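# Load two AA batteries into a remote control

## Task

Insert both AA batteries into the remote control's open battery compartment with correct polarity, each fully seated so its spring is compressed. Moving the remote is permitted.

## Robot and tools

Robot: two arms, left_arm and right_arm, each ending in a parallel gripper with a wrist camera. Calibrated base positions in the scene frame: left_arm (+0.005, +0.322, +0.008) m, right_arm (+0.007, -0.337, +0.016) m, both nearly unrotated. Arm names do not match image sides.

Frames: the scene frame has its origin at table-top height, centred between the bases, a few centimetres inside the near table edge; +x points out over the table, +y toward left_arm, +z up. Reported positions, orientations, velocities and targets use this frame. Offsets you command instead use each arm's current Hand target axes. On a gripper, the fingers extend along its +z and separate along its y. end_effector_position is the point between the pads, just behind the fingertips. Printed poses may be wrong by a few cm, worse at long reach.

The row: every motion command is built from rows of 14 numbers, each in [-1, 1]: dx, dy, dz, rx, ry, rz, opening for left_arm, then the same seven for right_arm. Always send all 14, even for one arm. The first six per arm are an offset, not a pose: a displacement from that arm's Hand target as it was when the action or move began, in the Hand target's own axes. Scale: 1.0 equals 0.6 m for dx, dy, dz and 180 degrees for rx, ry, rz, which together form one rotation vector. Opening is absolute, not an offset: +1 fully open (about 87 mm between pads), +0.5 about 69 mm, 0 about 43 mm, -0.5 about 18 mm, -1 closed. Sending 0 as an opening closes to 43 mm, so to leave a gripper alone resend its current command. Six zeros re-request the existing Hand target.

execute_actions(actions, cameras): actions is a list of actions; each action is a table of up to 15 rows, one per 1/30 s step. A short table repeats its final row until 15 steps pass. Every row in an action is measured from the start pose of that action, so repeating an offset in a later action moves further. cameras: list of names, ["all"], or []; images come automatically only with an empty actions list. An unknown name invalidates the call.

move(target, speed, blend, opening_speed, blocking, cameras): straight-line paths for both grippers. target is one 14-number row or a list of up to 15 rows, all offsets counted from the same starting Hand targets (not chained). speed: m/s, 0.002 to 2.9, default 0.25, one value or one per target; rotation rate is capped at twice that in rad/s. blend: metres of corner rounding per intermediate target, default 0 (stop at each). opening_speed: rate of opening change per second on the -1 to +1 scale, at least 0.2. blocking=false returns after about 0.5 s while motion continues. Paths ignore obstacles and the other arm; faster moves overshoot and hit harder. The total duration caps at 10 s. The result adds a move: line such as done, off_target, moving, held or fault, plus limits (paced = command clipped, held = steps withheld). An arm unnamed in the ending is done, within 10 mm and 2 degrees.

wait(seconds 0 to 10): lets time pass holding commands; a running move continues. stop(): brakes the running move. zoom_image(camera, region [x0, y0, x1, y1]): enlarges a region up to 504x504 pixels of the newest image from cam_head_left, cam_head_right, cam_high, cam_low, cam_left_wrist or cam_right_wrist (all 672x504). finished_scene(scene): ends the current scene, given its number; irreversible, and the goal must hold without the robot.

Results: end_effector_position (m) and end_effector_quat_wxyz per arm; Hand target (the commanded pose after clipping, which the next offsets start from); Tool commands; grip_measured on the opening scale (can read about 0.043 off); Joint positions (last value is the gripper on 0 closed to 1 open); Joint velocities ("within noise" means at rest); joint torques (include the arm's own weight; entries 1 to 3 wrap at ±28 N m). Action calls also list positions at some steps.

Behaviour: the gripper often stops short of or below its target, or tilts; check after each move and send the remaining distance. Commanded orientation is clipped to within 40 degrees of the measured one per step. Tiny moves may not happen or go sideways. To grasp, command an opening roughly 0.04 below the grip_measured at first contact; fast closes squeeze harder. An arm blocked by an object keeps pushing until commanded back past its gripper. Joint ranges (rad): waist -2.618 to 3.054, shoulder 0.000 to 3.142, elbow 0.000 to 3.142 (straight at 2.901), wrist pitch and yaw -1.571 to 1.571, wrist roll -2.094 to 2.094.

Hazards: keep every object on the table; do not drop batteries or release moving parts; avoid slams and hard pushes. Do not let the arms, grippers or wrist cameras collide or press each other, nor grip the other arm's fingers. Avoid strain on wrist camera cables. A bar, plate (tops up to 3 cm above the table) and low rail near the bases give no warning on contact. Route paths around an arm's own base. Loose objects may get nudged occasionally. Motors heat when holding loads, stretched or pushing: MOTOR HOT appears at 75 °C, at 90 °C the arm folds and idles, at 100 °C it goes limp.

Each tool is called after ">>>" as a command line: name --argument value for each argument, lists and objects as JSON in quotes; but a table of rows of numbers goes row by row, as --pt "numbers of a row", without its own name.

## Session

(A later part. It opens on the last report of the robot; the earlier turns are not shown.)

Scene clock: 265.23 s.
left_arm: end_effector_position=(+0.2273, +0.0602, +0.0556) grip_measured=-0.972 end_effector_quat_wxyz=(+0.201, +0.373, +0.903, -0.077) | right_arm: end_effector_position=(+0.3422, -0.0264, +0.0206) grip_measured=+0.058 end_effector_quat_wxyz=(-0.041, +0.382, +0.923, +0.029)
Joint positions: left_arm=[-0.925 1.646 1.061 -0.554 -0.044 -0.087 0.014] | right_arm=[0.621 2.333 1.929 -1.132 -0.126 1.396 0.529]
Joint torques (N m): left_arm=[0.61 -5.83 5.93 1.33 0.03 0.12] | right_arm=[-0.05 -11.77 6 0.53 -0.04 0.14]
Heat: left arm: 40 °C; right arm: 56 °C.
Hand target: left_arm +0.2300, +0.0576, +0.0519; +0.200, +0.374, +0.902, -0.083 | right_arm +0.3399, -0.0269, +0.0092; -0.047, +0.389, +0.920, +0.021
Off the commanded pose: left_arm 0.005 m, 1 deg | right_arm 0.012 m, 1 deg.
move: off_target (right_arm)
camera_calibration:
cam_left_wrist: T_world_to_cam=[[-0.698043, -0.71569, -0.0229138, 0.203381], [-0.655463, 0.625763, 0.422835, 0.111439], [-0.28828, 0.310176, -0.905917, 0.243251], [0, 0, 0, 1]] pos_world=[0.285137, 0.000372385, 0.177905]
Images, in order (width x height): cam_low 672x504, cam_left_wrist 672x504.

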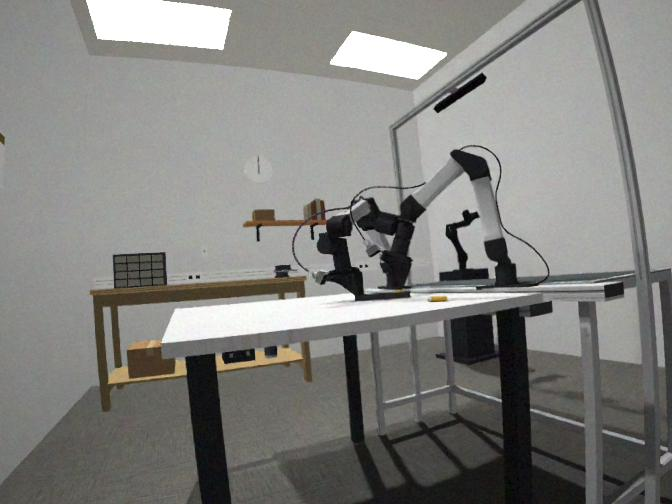

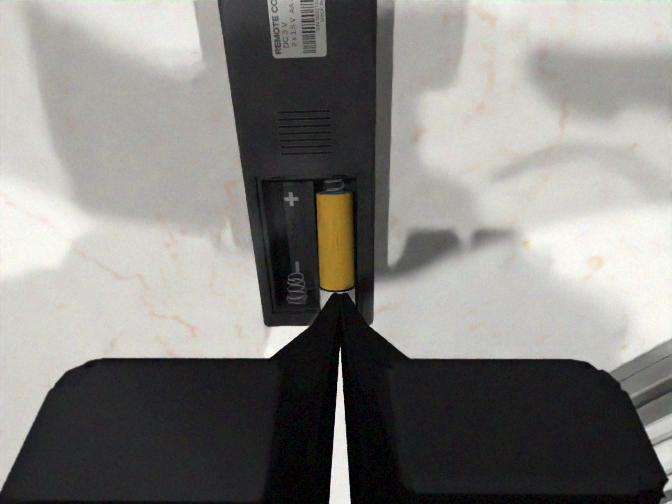

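>>> move --target '[0.00846, 0, 0.01814, 0, 0, 0, -1.0, 0, 0, 0, 0, 0, 0, 0.02]' --speed 0.03 --cameras '["cam_left_wrist", "cam_low"]'

>>> zoom_image --camera "cam_left_wrist" --region '[220, 90, 460, 340]'

>>> zoom_image --camera "cam_low" --region '[375, 275, 415, 305]'

Scene clock: 266.77 s.
left_arm: end_effector_position=(+0.2305, +0.0564, +0.0492) grip_measured=-0.972 end_effector_quat_wxyz=(+0.209, +0.372, +0.901, -0.081) | right_arm: end_effector_position=(+0.3422, -0.0264, +0.0206) grip_measured=+0.058 end_effector_quat_wxyz=(-0.041, +0.382, +0.923, +0.029)
Joint positions: left_arm=[-0.925 1.659 1.042 -0.504 -0.044 -0.087 0.014] | right_arm=[0.621 2.333 1.929 -1.132 -0.126 1.396 0.529]
Joint torques (N m): left_arm=[0.5 -5.5 4.67 1.3 0.05 0.03] | right_arm=[-0.05 -11.78 6.01 0.53 -0.05 0.14]
Heat: left arm: 41 °C; right arm: 56 °C.
Hand target: left_arm +0.2300, +0.0576, +0.0399; +0.200, +0.374, +0.902, -0.083 | right_arm +0.3399, -0.0269, +0.0092; -0.047, +0.389, +0.920, +0.021
Off the commanded pose: left_arm 0.009 m, 1 deg | right_arm 0.012 m, 1 deg.
move: off_target (right_arm)
camera_calibration:
cam_left_wrist: T_world_to_cam=[[-0.697854, -0.715932, -0.0210055, 0.202643], [-0.66037, 0.631786, 0.405903, 0.120177], [-0.277328, 0.297132, -0.913675, 0.238154], [0, 0, 0, 1]] pos_world=[0.286823, -0.00161153, 0.173072]
Images, in order (width x height): cam_low 672x504, cam_left_wrist 672x504.

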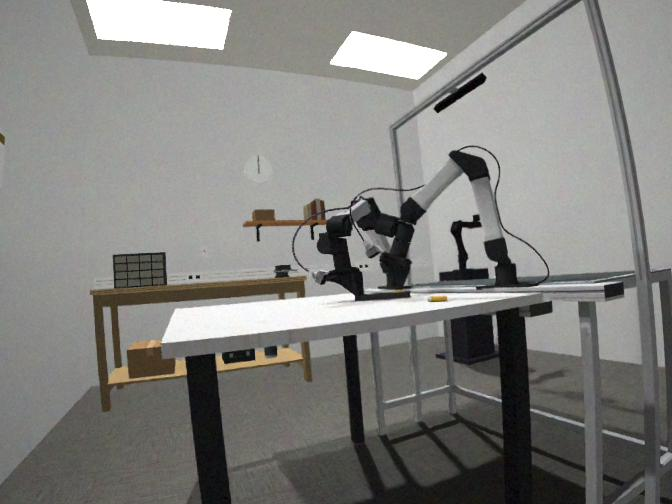

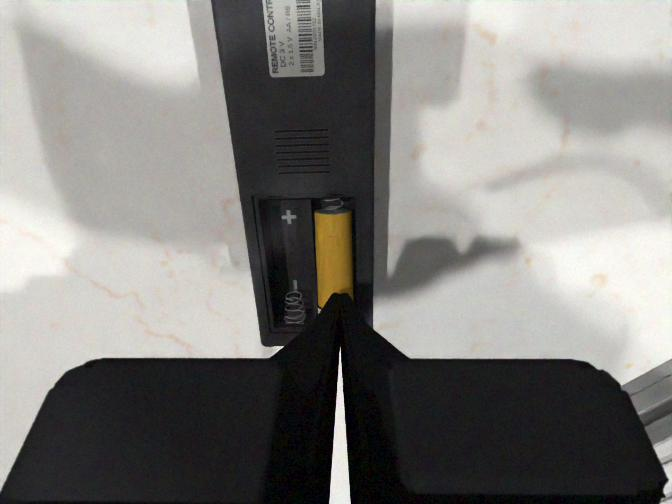

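Scaled by 2.016 from the camera's 672x504 image, which has a finer 960x720 frame.

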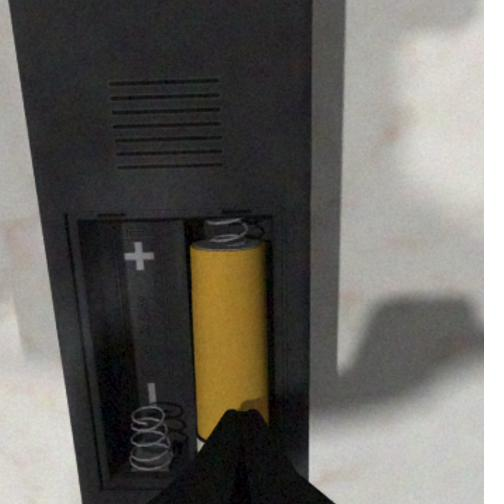

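Scaled by 12.600 from the camera's 672x504 image, which has a finer 960x720 frame.

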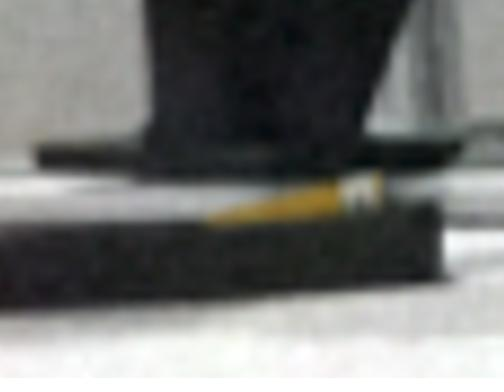

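>>> move --target '[0.01013, 0, 0.01, 0, 0, 0, -1.0, 0, 0, 0, 0, 0, 0, 0.02]' --speed 0.03 --cameras '["cam_left_wrist", "cam_low"]'

>>> zoom_image --camera "cam_left_wrist" --region '[220, 90, 460, 340]'

>>> zoom_image --camera "cam_low" --region '[375, 275, 415, 305]'

Scene clock: 268.60 s.
left_arm: end_effector_position=(+0.2349, +0.0511, +0.0471) grip_measured=-0.972 end_effector_quat_wxyz=(+0.225, +0.370, +0.897, -0.089) | right_arm: end_effector_position=(+0.3422, -0.0264, +0.0206) grip_measured=+0.058 end_effector_quat_wxyz=(-0.041, +0.382, +0.923, +0.029)
Joint positions: left_arm=[-0.925 1.659 1.021 -0.448 -0.044 -0.087 0.014] | right_arm=[0.621 2.333 1.929 -1.132 -0.126 1.396 0.529]
Joint torques (N m): left_arm=[0.44 -5.59 3.51 1.09 0.06 0.02] | right_arm=[-0.06 -11.75 6.01 0.53 -0.05 0.14]
Heat: left arm: 41 °C; right arm: 56 °C.
Hand target: left_arm +0.2279, +0.0598, +0.0319; +0.200, +0.374, +0.902, -0.083 | right_arm +0.3399, -0.0269, +0.0092; -0.047, +0.389, +0.920, +0.021
Off the commanded pose: left_arm 0.019 m, 3 deg | right_arm 0.012 m, 1 deg.
move: off_target (left_arm, right_arm)
camera_calibration:
cam_left_wrist: T_world_to_cam=[[-0.697623, -0.716258, -0.0171962, 0.201692], [-0.669186, 0.642826, 0.372781, 0.130268], [-0.255953, 0.271568, -0.92776, 0.236043], [0, 0, 0, 1]] pos_world=[0.288294, -0.0033779, 0.173899]
Images, in order (width x height): cam_low 672x504, cam_left_wrist 672x504.

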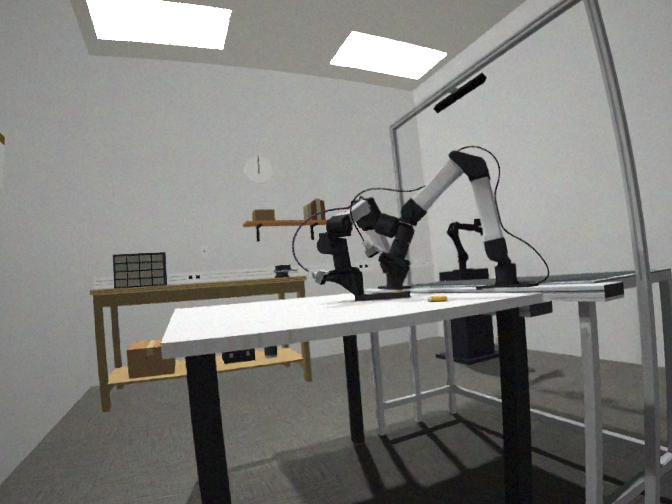

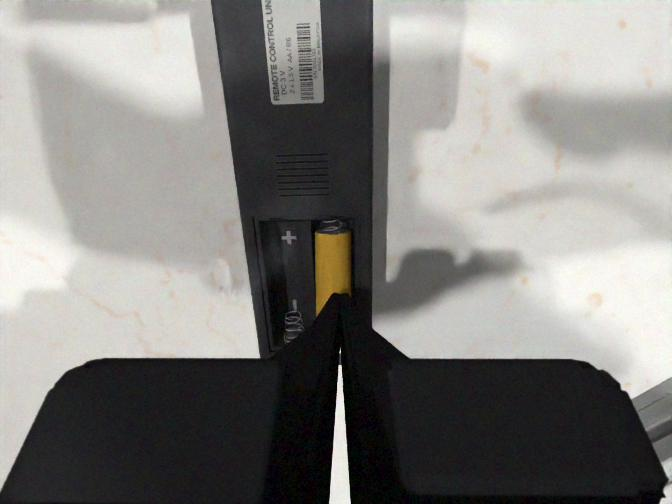

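Scaled by 2.016 from the camera's 672x504 image, which has a finer 960x720 frame.

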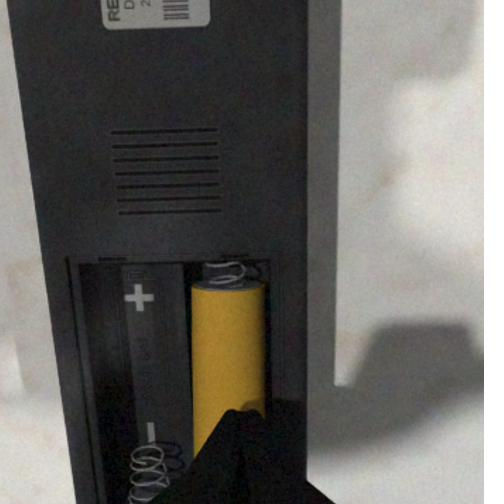

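Scaled by 12.600 from the camera's 672x504 image, which has a finer 960x720 frame.

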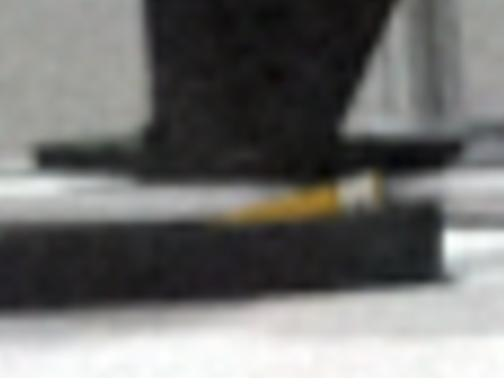

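>>> move --target '[-0.01858, 0.00035, -0.0541, -0.00277, 0.07222, -0.00813, -1.0, 0, 0, 0, 0, 0, 0, 0.02]' --speed 0.05 --cameras '["cam_left_wrist"]'

>>> zoom_image --camera "cam_left_wrist" --region '[220, 90, 460, 340]'

Scene clock: 273.47 s.
left_arm: end_effector_position=(+0.2225, +0.0667, +0.0654) grip_measured=-0.972 end_effector_quat_wxyz=(+0.102, +0.374, +0.921, -0.032) | right_arm: end_effector_position=(+0.3421, -0.0263, +0.0207) grip_measured=+0.058 end_effector_quat_wxyz=(-0.042, +0.382, +0.923, +0.029)
Joint positions: left_arm=[-0.914 1.799 1.315 -0.878 -0.029 -0.094 0.014] | right_arm=[0.621 2.333 1.929 -1.132 -0.127 1.396 0.529]
Joint torques (N m): left_arm=[0.35 -6.89 7.95 0.59 0.11 -0.13] | right_arm=[-0.08 -11.77 5.98 0.53 -0.04 0.14]
Heat: left arm: 41 °C; right arm: 56 °C.
Hand target: left_arm +0.2255, +0.0624, +0.0660; +0.097, +0.368, +0.924, -0.038 | right_arm +0.3399, -0.0269, +0.0092; -0.047, +0.389, +0.920, +0.021
Off the commanded pose: left_arm 0.005 m, 1 deg | right_arm 0.012 m, 1 deg.
move: off_target (right_arm)
camera_calibration:
cam_left_wrist: T_world_to_cam=[[-0.691555, -0.721709, -0.029807, 0.204445], [-0.583699, 0.53405, 0.611626, 0.0777431], [-0.425497, 0.440371, -0.790585, 0.263029], [0, 0, 0, 1]] pos_world=[0.298682, -0.00979922, 0.166491]
Images, in order (width x height): cam_left_wrist 672x504.

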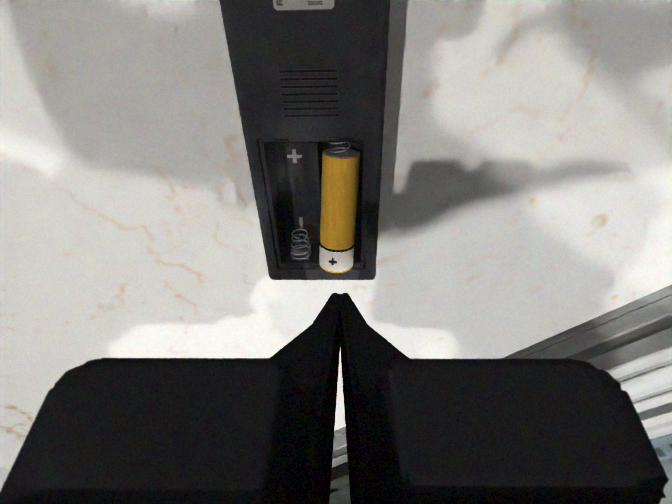

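Scaled by 2.016 from the camera's 672x504 image, which has a finer 960x720 frame.

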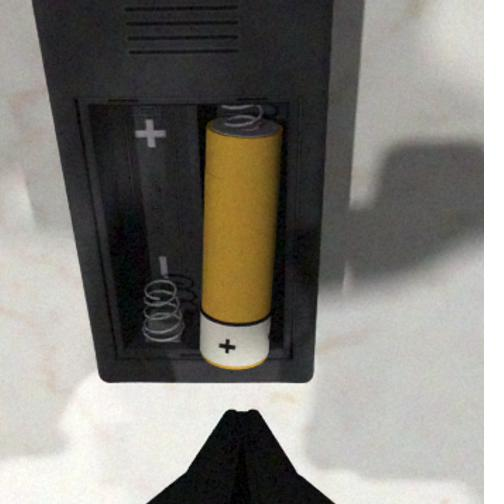

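>>> move --target '[-0.00545, 0.00098, 0.02502, 0, 0, 0, -1.0, 0, 0, 0, 0, 0, 0, 0.02]' --speed 0.04 --cameras '["cam_left_wrist"]'

>>> zoom_image --camera "cam_left_wrist" --region '[220, 90, 460, 340]'

Scene clock: 276.03 s.
left_arm: end_effector_position=(+0.2250, +0.0658, +0.0542) grip_measured=-0.972 end_effector_quat_wxyz=(+0.094, +0.372, +0.923, -0.028) | right_arm: end_effector_position=(+0.3421, -0.0263, +0.0207) grip_measured=+0.058 end_effector_quat_wxyz=(-0.042, +0.382, +0.923, +0.029)
Joint positions: left_arm=[-0.91 1.834 1.315 -0.86 -0.029 -0.094 0.014] | right_arm=[0.621 2.333 1.929 -1.132 -0.127 1.396 0.529]
Joint torques (N m): left_arm=[0.62 -7.15 6.97 0.9 0.1 -0.1] | right_arm=[-0.05 -11.77 6.01 0.53 -0.04 0.14]
Heat: left arm: 41 °C; right arm: 56 °C.
Hand target: left_arm +0.2305, +0.0584, +0.0520; +0.097, +0.368, +0.924, -0.038 | right_arm +0.3399, -0.0269, +0.0092; -0.047, +0.389, +0.920, +0.021
Off the commanded pose: left_arm 0.009 m, 1 deg | right_arm 0.012 m, 1 deg.
move: off_target (right_arm)
camera_calibration:
cam_left_wrist: T_world_to_cam=[[-0.689099, -0.723996, -0.0311966, 0.204833], [-0.578354, 0.523518, 0.625648, 0.0853106], [-0.436635, 0.449176, -0.779481, 0.256977], [0, 0, 0, 1]] pos_world=[0.302695, -0.0117918, 0.153324]
Images, in order (width x height): cam_left_wrist 672x504.

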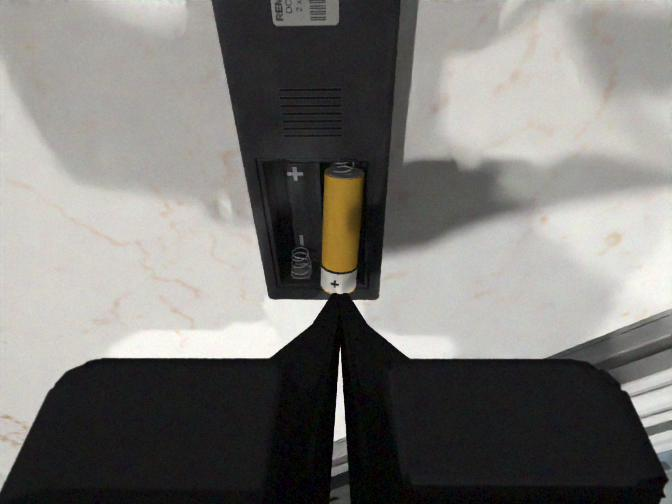

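Scaled by 2.016 from the camera's 672x504 image, which has a finer 960x720 frame.

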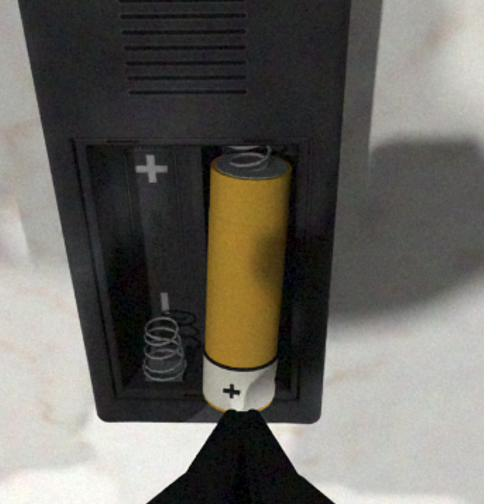

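>>> move --target '[0.00183, 0, 0.01665, 0, 0, 0, -1.0, 0, 0, 0, 0, 0, 0, 0.02]' --speed 0.03 --cameras '["cam_left_wrist", "cam_low"]'

>>> zoom_image --camera "cam_left_wrist" --region '[220, 90, 460, 340]'

>>> zoom_image --camera "cam_low" --region '[375, 275, 415, 305]'

Scene clock: 278.40 s.
left_arm: end_effector_position=(+0.2303, +0.0595, +0.0500) grip_measured=-0.972 end_effector_quat_wxyz=(+0.103, +0.372, +0.922, -0.033) | right_arm: end_effector_position=(+0.3421, -0.0263, +0.0207) grip_measured=+0.058 end_effector_quat_wxyz=(-0.042, +0.382, +0.923, +0.029)
Joint positions: left_arm=[-0.91 1.848 1.315 -0.824 -0.028 -0.094 0.014] | right_arm=[0.621 2.333 1.929 -1.132 -0.127 1.396 0.529]
Joint torques (N m): left_arm=[0.42 -7.05 4.98 0.89 0.07 -0.1] | right_arm=[-0.03 -11.77 6 0.53 -0.03 0.14]
Heat: left arm: 41 °C; right arm: 56 °C.
Hand target: left_arm +0.2311, +0.0578, +0.0420; +0.097, +0.368, +0.924, -0.038 | right_arm +0.3399, -0.0269, +0.0092; -0.047, +0.389, +0.920, +0.021
Off the commanded pose: left_arm 0.008 m, 1 deg | right_arm 0.012 m, 1 deg.
move: off_target (right_arm)
camera_calibration:
cam_left_wrist: T_world_to_cam=[[-0.688947, -0.724262, -0.0282267, 0.203563], [-0.586703, 0.534382, 0.608453, 0.096392], [-0.425595, 0.435752, -0.793088, 0.25774], [0, 0, 0, 1]] pos_world=[0.30649, -0.0163882, 0.151506]
Images, in order (width x height): cam_low 672x504, cam_left_wrist 672x504.

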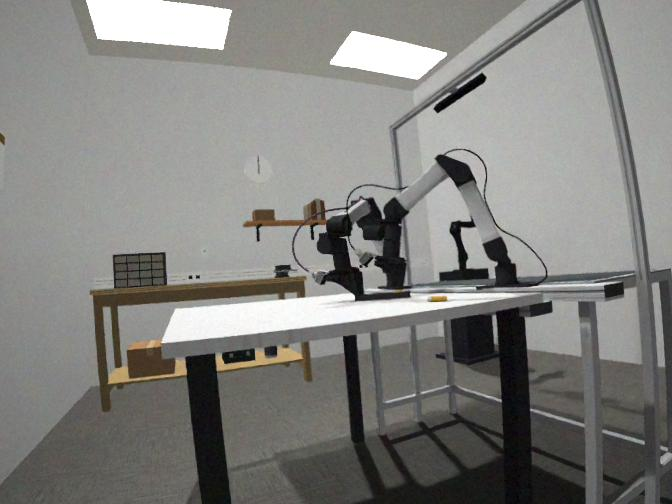

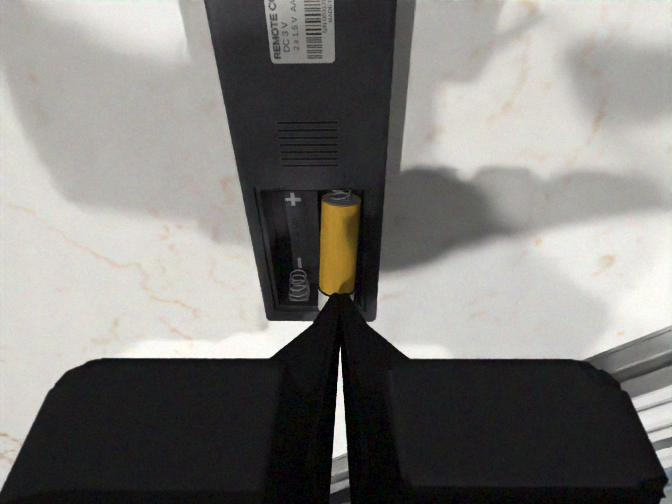

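Scaled by 2.016 from the camera's 672x504 image, which has a finer 960x720 frame.

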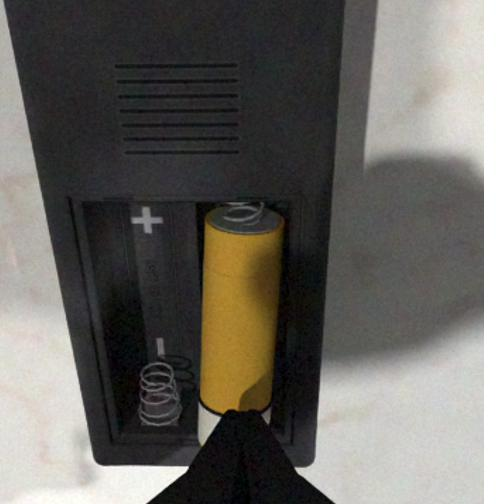

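Scaled by 12.600 from the camera's 672x504 image, which has a finer 960x720 frame.

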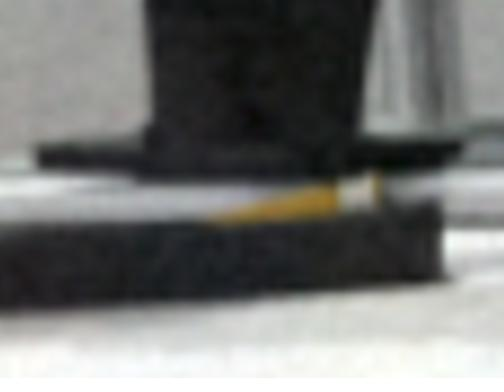

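>>> move --target '[0.0099, 0.00017, 0.01493, 0, 0, 0, -1.0, 0, 0, 0, 0, 0, 0, 0.02]' --speed 0.03 --cameras '["cam_left_wrist", "cam_low"]'

>>> zoom_image --camera "cam_left_wrist" --region '[220, 90, 460, 340]'

>>> zoom_image --camera "cam_low" --region '[375, 275, 415, 305]'

Scene clock: 279.67 s.
left_arm: end_effector_position=(+0.2307, +0.0609, +0.0453) grip_measured=-0.972 end_effector_quat_wxyz=(+0.105, +0.370, +0.922, -0.034) | right_arm: end_effector_position=(+0.3421, -0.0263, +0.0207) grip_measured=+0.058 end_effector_quat_wxyz=(-0.042, +0.382, +0.923, +0.029)
Joint positions: left_arm=[-0.907 1.848 1.295 -0.801 -0.028 -0.094 0.014] | right_arm=[0.621 2.333 1.929 -1.132 -0.127 1.396 0.529]
Joint torques (N m): left_arm=[0.13 -7.12 2.84 1.1 0.04 -0.17] | right_arm=[-0.05 -11.75 5.98 0.53 -0.03 0.14]
Heat: left arm: 42 °C; right arm: 56 °C.
Hand target: left_arm +0.2284, +0.0606, +0.0321; +0.097, +0.368, +0.924, -0.038 | right_arm +0.3399, -0.0269, +0.0092; -0.047, +0.389, +0.920, +0.021
Off the commanded pose: left_arm 0.014 m, 1 deg | right_arm 0.012 m, 1 deg.
move: off_target (left_arm, right_arm)
camera_calibration:
cam_left_wrist: T_world_to_cam=[[-0.686386, -0.726701, -0.0279155, 0.204232], [-0.589778, 0.53378, 0.606004, 0.0996883], [-0.425483, 0.432417, -0.794972, 0.25388], [0, 0, 0, 1]] pos_world=[0.306998, -0.0145778, 0.147118]
Images, in order (width x height): cam_low 672x504, cam_left_wrist 672x504.

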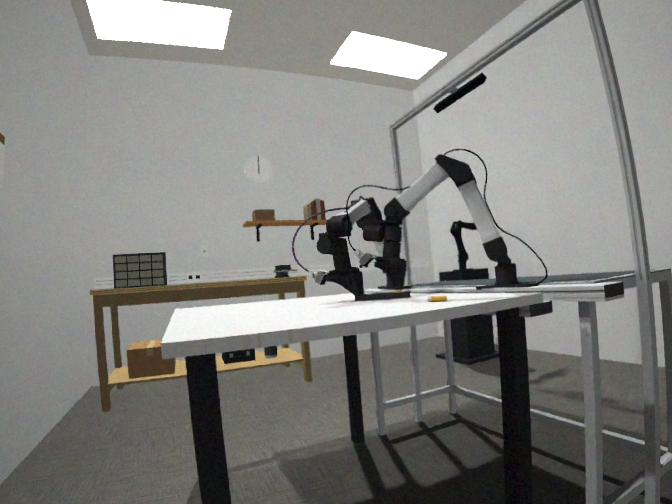

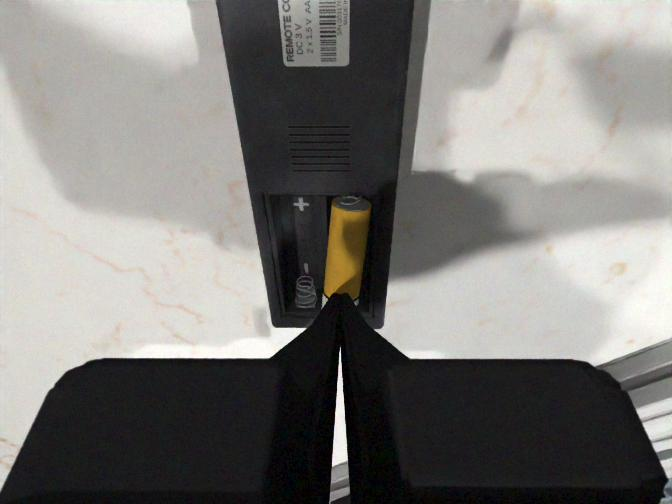

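Scaled by 2.016 from the camera's 672x504 image, which has a finer 960x720 frame.

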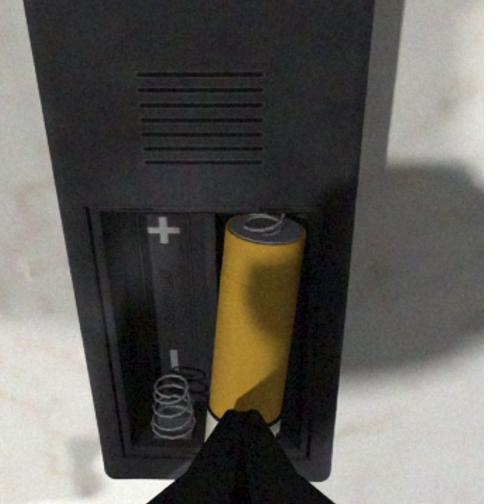

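Scaled by 12.600 from the camera's 672x504 image, which has a finer 960x720 frame.

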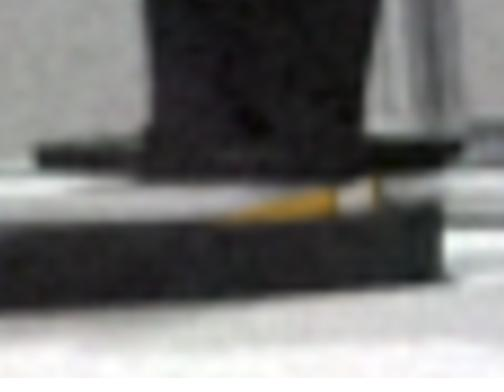

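>>> move --pt "-0.0055 -0.0012 -0.0245 0 0 0 -0.76 0 0 0 0 0 0 0.02" --speed 0.04 --cameras '["cam_left_wrist", "cam_low"]'

>>> zoom_image --camera "cam_left_wrist" --region '[220, 90, 460, 340]'

Scene clock: 281.53 s.
left_arm: end_effector_position=(+0.2314, +0.0600, +0.0446) grip_measured=-0.760 end_effector_quat_wxyz=(+0.107, +0.370, +0.922, -0.035) | right_arm: end_effector_position=(+0.3421, -0.0263, +0.0207) grip_measured=+0.058 end_effector_quat_wxyz=(-0.042, +0.382, +0.923, +0.029)
Joint positions: left_arm=[-0.907 1.848 1.292 -0.793 -0.028 -0.094 0.12] | right_arm=[0.621 2.333 1.929 -1.132 -0.127 1.396 0.529]
Joint torques (N m): left_arm=[-0.06 -8.61 6.41 0.42 0.06 -0.13] | right_arm=[-0.06 -11.77 5.98 0.53 -0.03 0.14]
Heat: left arm: 42 °C; right arm: 56 °C.
Hand target: left_arm +0.2281, +0.0599, +0.0471; +0.097, +0.368, +0.924, -0.038 | right_arm +0.3399, -0.0269, +0.0092; -0.047, +0.389, +0.920, +0.021
Off the commanded pose: left_arm 0.004 m, 1 deg | right_arm 0.012 m, 1 deg.
move: off_target (right_arm)
camera_calibration:
cam_left_wrist: T_world_to_cam=[[-0.686373, -0.726736, -0.0273267, 0.204123], [-0.591799, 0.536301, 0.601793, 0.101463], [-0.42269, 0.429227, -0.798184, 0.253725], [0, 0, 0, 1]] pos_world=[0.307397, -0.0149768, 0.147037]
Images, in order (width x height): cam_low 672x504, cam_left_wrist 672x504.

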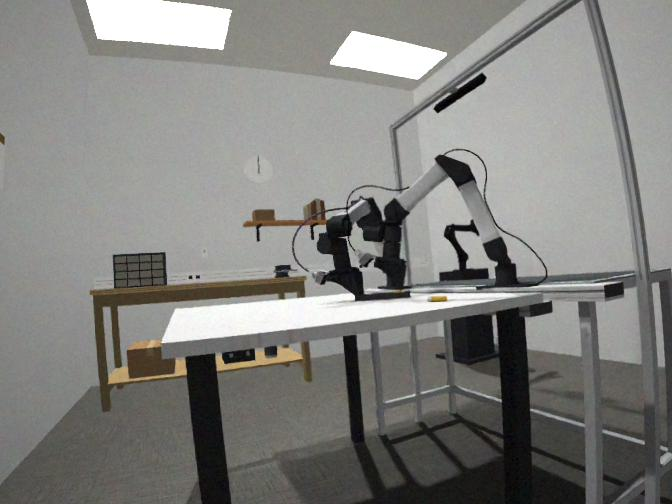

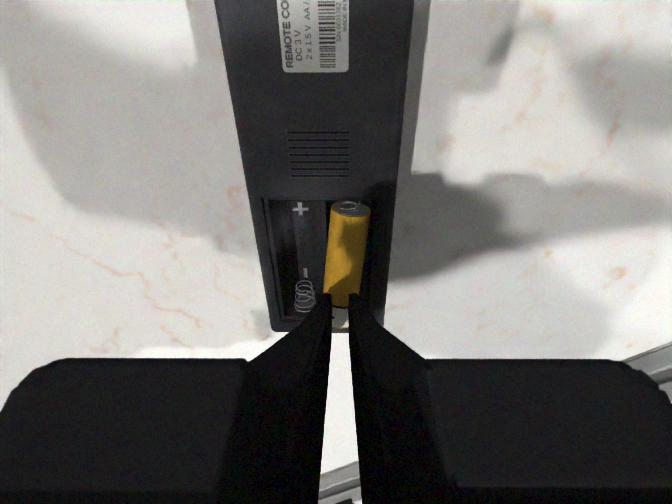

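Scaled by 2.016 from the camera's 672x504 image, which has a finer 960x720 frame.

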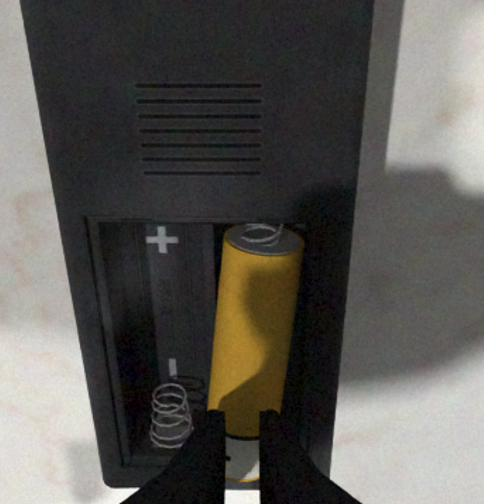

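>>> move --target '[0.00532, -0.00498, 0.02443, 0, 0, 0, -0.76, 0, 0, 0, 0, 0, 0, 0.02]' --speed 0.03 --cameras '["cam_left_wrist", "cam_low"]'

>>> zoom_image --camera "cam_left_wrist" --region '[220, 90, 460, 340]'

>>> zoom_image --camera "cam_low" --region '[375, 275, 415, 305]'

Scene clock: 283.17 s.
left_arm: end_effector_position=(+0.2315, +0.0598, +0.0443) grip_measured=-0.760 end_effector_quat_wxyz=(+0.107, +0.369, +0.923, -0.035) | right_arm: end_effector_position=(+0.3421, -0.0263, +0.0207) grip_measured=+0.058 end_effector_quat_wxyz=(-0.042, +0.382, +0.923, +0.029)
Joint positions: left_arm=[-0.907 1.848 1.29 -0.79 -0.028 -0.098 0.12] | right_arm=[0.621 2.333 1.929 -1.132 -0.127 1.396 0.529]
Joint torques (N m): left_arm=[-0.73 -7.01 3.37 0.99 0.05 -0.22] | right_arm=[-0.06 -11.77 5.97 0.53 -0.03 0.14]
Heat: left arm: 42 °C; right arm: 56 °C.
Hand target: left_arm +0.2259, +0.0579, +0.0321; +0.097, +0.369, +0.924, -0.038 | right_arm +0.3399, -0.0269, +0.0092; -0.047, +0.389, +0.920, +0.021
Off the commanded pose: left_arm 0.014 m, 1 deg | right_arm 0.012 m, 1 deg.
move: off_target (left_arm, right_arm)
camera_calibration:
cam_left_wrist: T_world_to_cam=[[-0.683919, -0.729079, -0.0264431, 0.203493], [-0.593764, 0.535193, 0.600843, 0.102319], [-0.42391, 0.426629, -0.79893, 0.254013], [0, 0, 0, 1]] pos_world=[0.307605, -0.0147669, 0.146842]
Images, in order (width x height): cam_low 672x504, cam_left_wrist 672x504.

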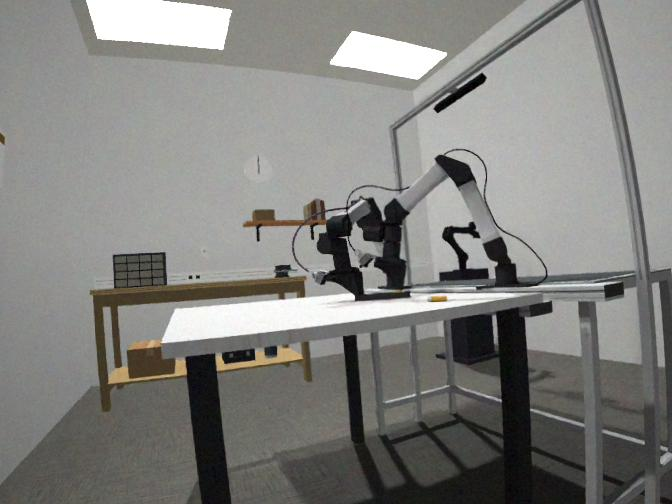

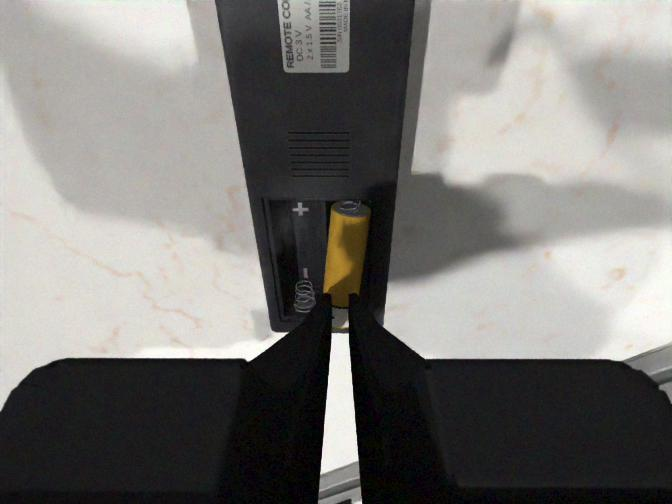

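Scaled by 2.016 from the camera's 672x504 image, which has a finer 960x720 frame.

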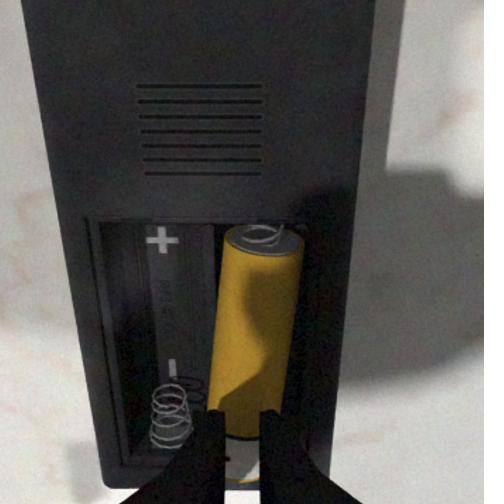

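Scaled by 12.600 from the camera's 672x504 image, which has a finer 960x720 frame.

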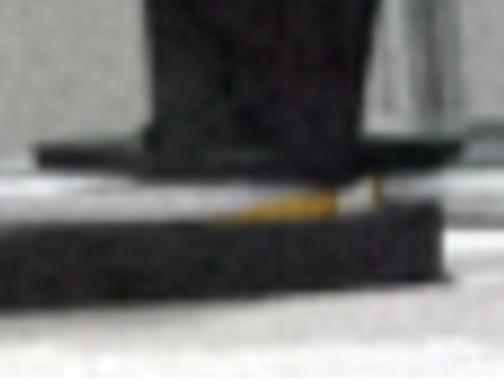

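>>> move --pt "-0.0028 -0.0115 -0.0125 0 0 0 -0.76 0 0 0 0 0 0 0.02" --pt "0.0006 -0.0115 0.005 0 0 0 -0.76 0 0 0 0 0 0 0.02" --speed 0.03 --cameras '["cam_left_wrist", "cam_low"]'

>>> zoom_image --camera "cam_left_wrist" --region '[220, 90, 460, 340]'

>>> zoom_image --camera "cam_low" --region '[375, 275, 415, 305]'

Scene clock: 285.73 s.
left_arm: end_effector_position=(+0.2308, +0.0591, +0.0443) grip_measured=-0.760 end_effector_quat_wxyz=(+0.112, +0.368, +0.923, -0.027) | right_arm: end_effector_position=(+0.3421, -0.0263, +0.0207) grip_measured=+0.058 end_effector_quat_wxyz=(-0.042, +0.382, +0.923, +0.029)
Joint positions: left_arm=[-0.919 1.848 1.29 -0.789 -0.05 -0.109 0.12] | right_arm=[0.621 2.333 1.929 -1.132 -0.127 1.396 0.529]
Joint torques (N m): left_arm=[-1.35 -6.43 3.12 1.05 0.17 -0.25] | right_arm=[-0.05 -11.77 5.98 0.53 -0.03 0.14]
Heat: left arm: 43 °C; right arm: 56 °C.
Hand target: left_arm +0.2213, +0.0526, +0.0290; +0.097, +0.368, +0.924, -0.038 | right_arm +0.3399, -0.0269, +0.0092; -0.047, +0.389, +0.920, +0.021
Off the commanded pose: left_arm 0.019 m, 2 deg | right_arm 0.012 m, 1 deg.
move: off_target (left_arm, right_arm)
camera_calibration:
cam_left_wrist: T_world_to_cam=[[-0.680693, -0.731215, -0.0445079, 0.202676], [-0.604403, 0.526235, 0.598142, 0.105474], [-0.413949, 0.434052, -0.800153, 0.25148], [0, 0, 0, 1]] pos_world=[0.305809, -0.0164604, 0.147155]
Images, in order (width x height): cam_low 672x504, cam_left_wrist 672x504.

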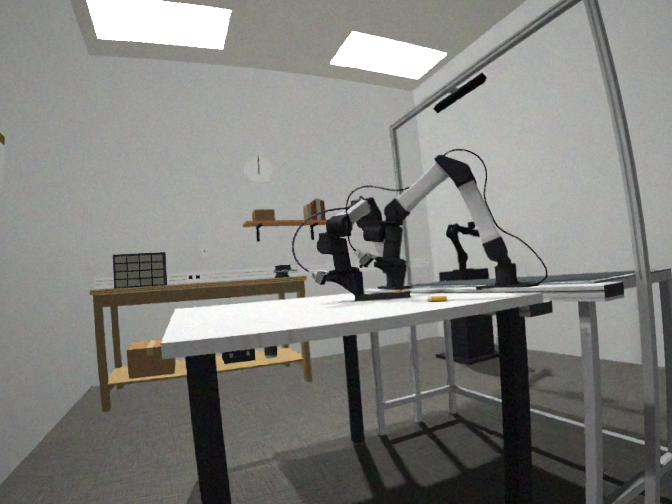

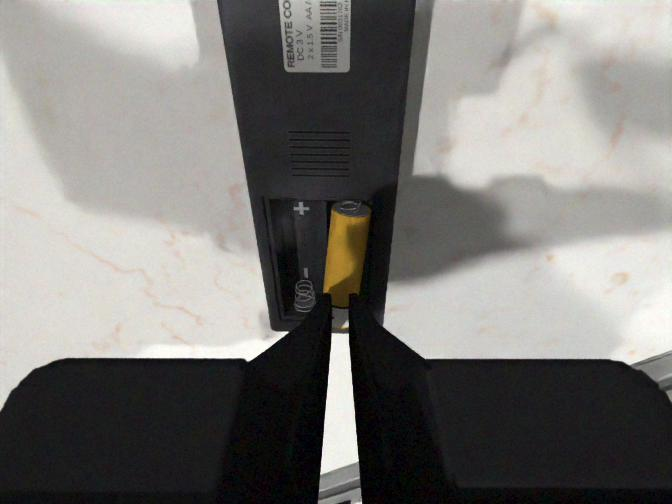

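Scaled by 2.016 from the camera's 672x504 image, which has a finer 960x720 frame.

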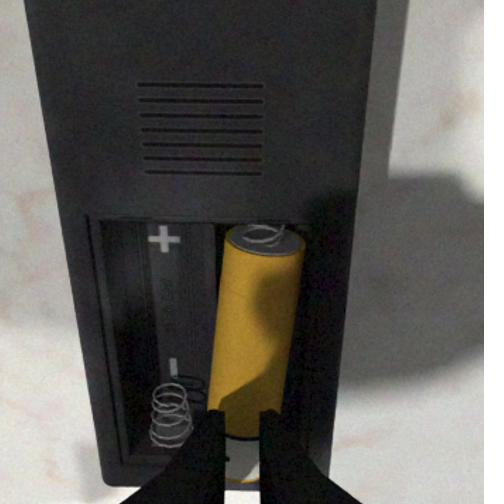

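Scaled by 12.600 from the camera's 672x504 image, which has a finer 960x720 frame.

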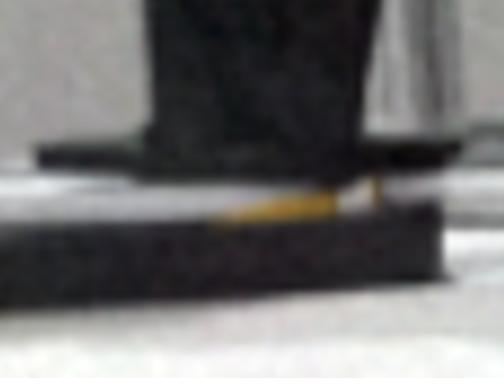

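>>> move --target '[0.00276, 0, 0.01305, 0, 0, 0, -0.76, 0, 0, 0, 0, 0, 0, 0.02]' --speed 0.03 --cameras '["cam_left_wrist", "cam_low"]'

>>> zoom_image --camera "cam_left_wrist" --region '[220, 90, 460, 340]'

>>> zoom_image --camera "cam_low" --region '[375, 275, 415, 305]'

Scene clock: 287.57 s.
left_arm: end_effector_position=(+0.2308, +0.0592, +0.0431) grip_measured=-0.759 end_effector_quat_wxyz=(+0.113, +0.368, +0.923, -0.028) | right_arm: end_effector_position=(+0.3421, -0.0263, +0.0207) grip_measured=+0.058 end_effector_quat_wxyz=(-0.042, +0.382, +0.923, +0.029)
Joint positions: left_arm=[-0.919 1.848 1.285 -0.783 -0.05 -0.109 0.12] | right_arm=[0.621 2.333 1.929 -1.132 -0.127 1.396 0.529]
Joint torques (N m): left_arm=[-1.24 -5.9 1.78 1.36 0.2 -0.26] | right_arm=[-0.05 -11.75 6 0.53 -0.03 0.14]
Heat: left arm: 43 °C; right arm: 56 °C.
Hand target: left_arm +0.2214, +0.0526, +0.0210; +0.097, +0.369, +0.924, -0.038 | right_arm +0.3399, -0.0269, +0.0092; -0.047, +0.389, +0.920, +0.021
Off the commanded pose: left_arm 0.025 m, 2 deg | right_arm 0.012 m, 1 deg.
move: off_target (left_arm, right_arm)
camera_calibration:
cam_left_wrist: T_world_to_cam=[[-0.680585, -0.731304, -0.0447039, 0.2027], [-0.605063, 0.526596, 0.597156, 0.106262], [-0.413162, 0.433464, -0.800879, 0.250166], [0, 0, 0, 1]] pos_world=[0.305609, -0.0161599, 0.145959]
Images, in order (width x height): cam_low 672x504, cam_left_wrist 672x504.

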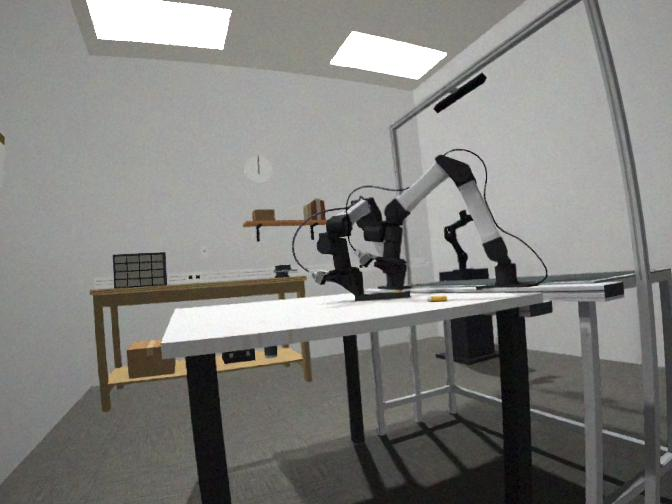

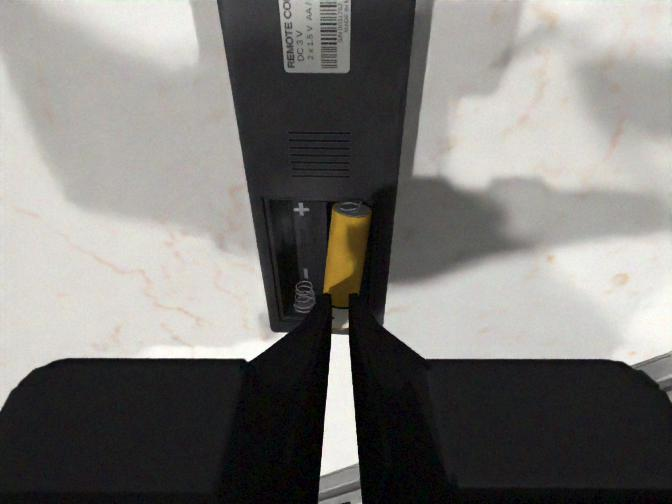

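Scaled by 2.016 from the camera's 672x504 image, which has a finer 960x720 frame.

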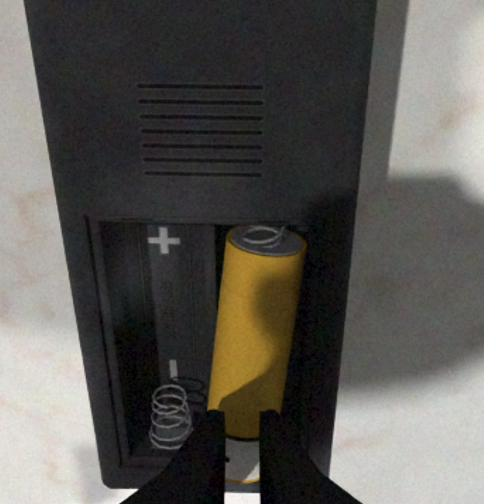

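Scaled by 12.600 from the camera's 672x504 image, which has a finer 960x720 frame.

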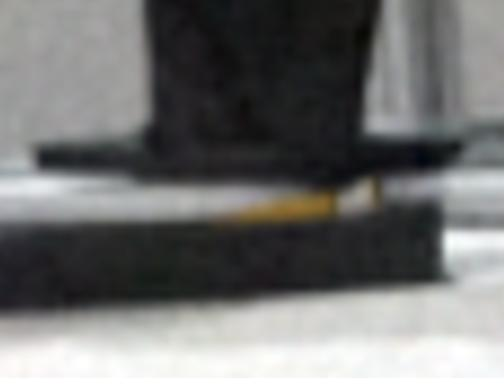

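>>> move --pt "-0.01717 0.00958 -0.05597 0 0 0 -0.76 0 0 0 0 0 0 0.02" --pt "-0.01717 0.00958 -0.05597 0 0 0 -0.30 0 0 0 0 0 0 0.02" --speed 0.04 --cameras '["cam_left_wrist", "cam_low"]'

>>> zoom_image --camera "cam_left_wrist" --region '[220, 90, 460, 340]'

>>> zoom_image --camera "cam_low" --region '[375, 275, 415, 305]'

Scene clock: 290.93 s.
left_arm: end_effector_position=(+0.2242, +0.0619, +0.0512) grip_measured=-0.300 end_effector_quat_wxyz=(+0.093, +0.369, +0.924, -0.028) | right_arm: end_effector_position=(+0.3421, -0.0263, +0.0207) grip_measured=+0.058 end_effector_quat_wxyz=(-0.042, +0.382, +0.923, +0.029)
Joint positions: left_arm=[-0.919 1.847 1.319 -0.853 -0.031 -0.109 0.35] | right_arm=[0.621 2.333 1.929 -1.132 -0.127 1.396 0.529]
Joint torques (N m): left_arm=[0.13 -8.38 8.01 0.53 0.01 -0.06] | right_arm=[-0.06 -11.77 6.01 0.53 -0.03 0.14]
Heat: left arm: 43 °C; right arm: 56 °C.
Hand target: left_arm +0.2275, +0.0547, +0.0561; +0.097, +0.368, +0.924, -0.038 | right_arm +0.3399, -0.0269, +0.0092; -0.047, +0.389, +0.920, +0.021
Off the commanded pose: left_arm 0.009 m, 1 deg | right_arm 0.012 m, 1 deg.
move: off_target (right_arm)
camera_calibration:
cam_left_wrist: T_world_to_cam=[[-0.684305, -0.728549, -0.0307045, 0.20043], [-0.581311, 0.51962, 0.626157, 0.089606], [-0.440231, 0.446332, -0.779092, 0.257063], [0, 0, 0, 1]] pos_world=[0.302411, -0.0152732, 0.150322]
Images, in order (width x height): cam_low 672x504, cam_left_wrist 672x504.

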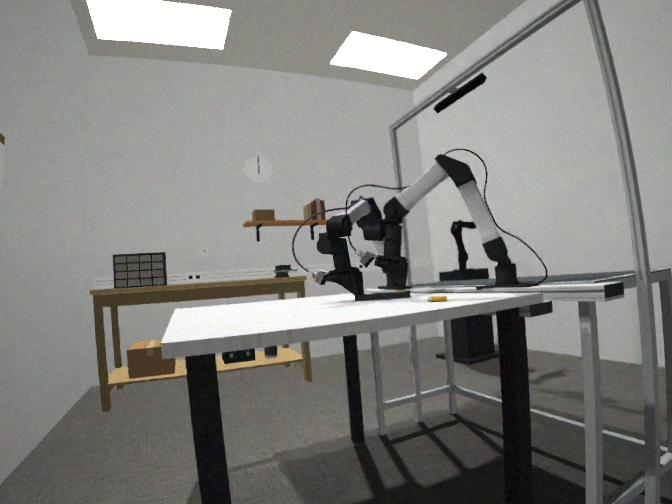

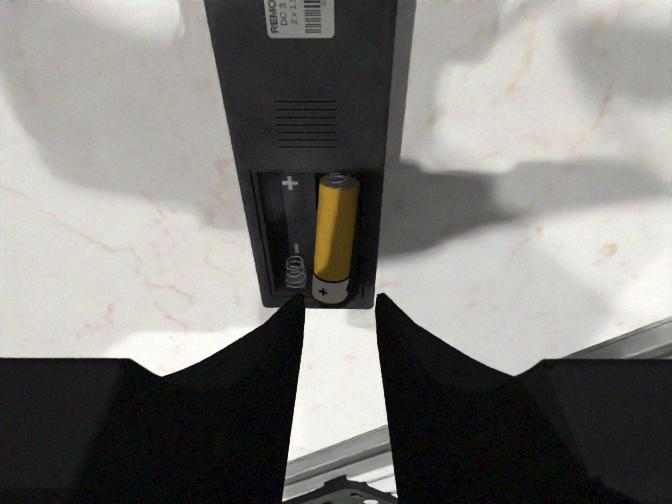

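Scaled by 2.016 from the camera's 672x504 image, which has a finer 960x720 frame.

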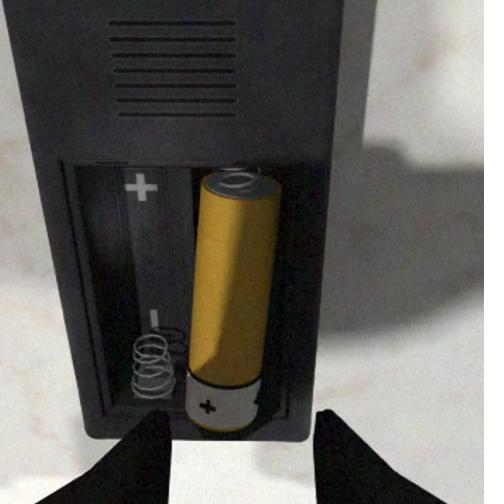

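Scaled by 12.600 from the camera's 672x504 image, which has a finer 960x720 frame.

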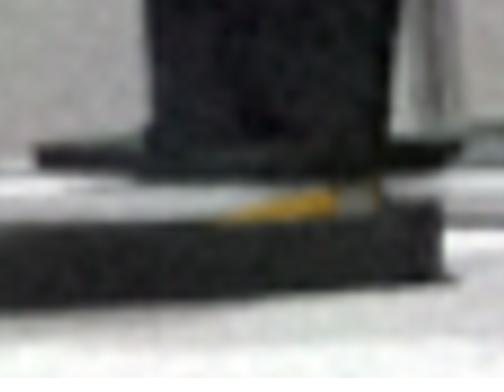

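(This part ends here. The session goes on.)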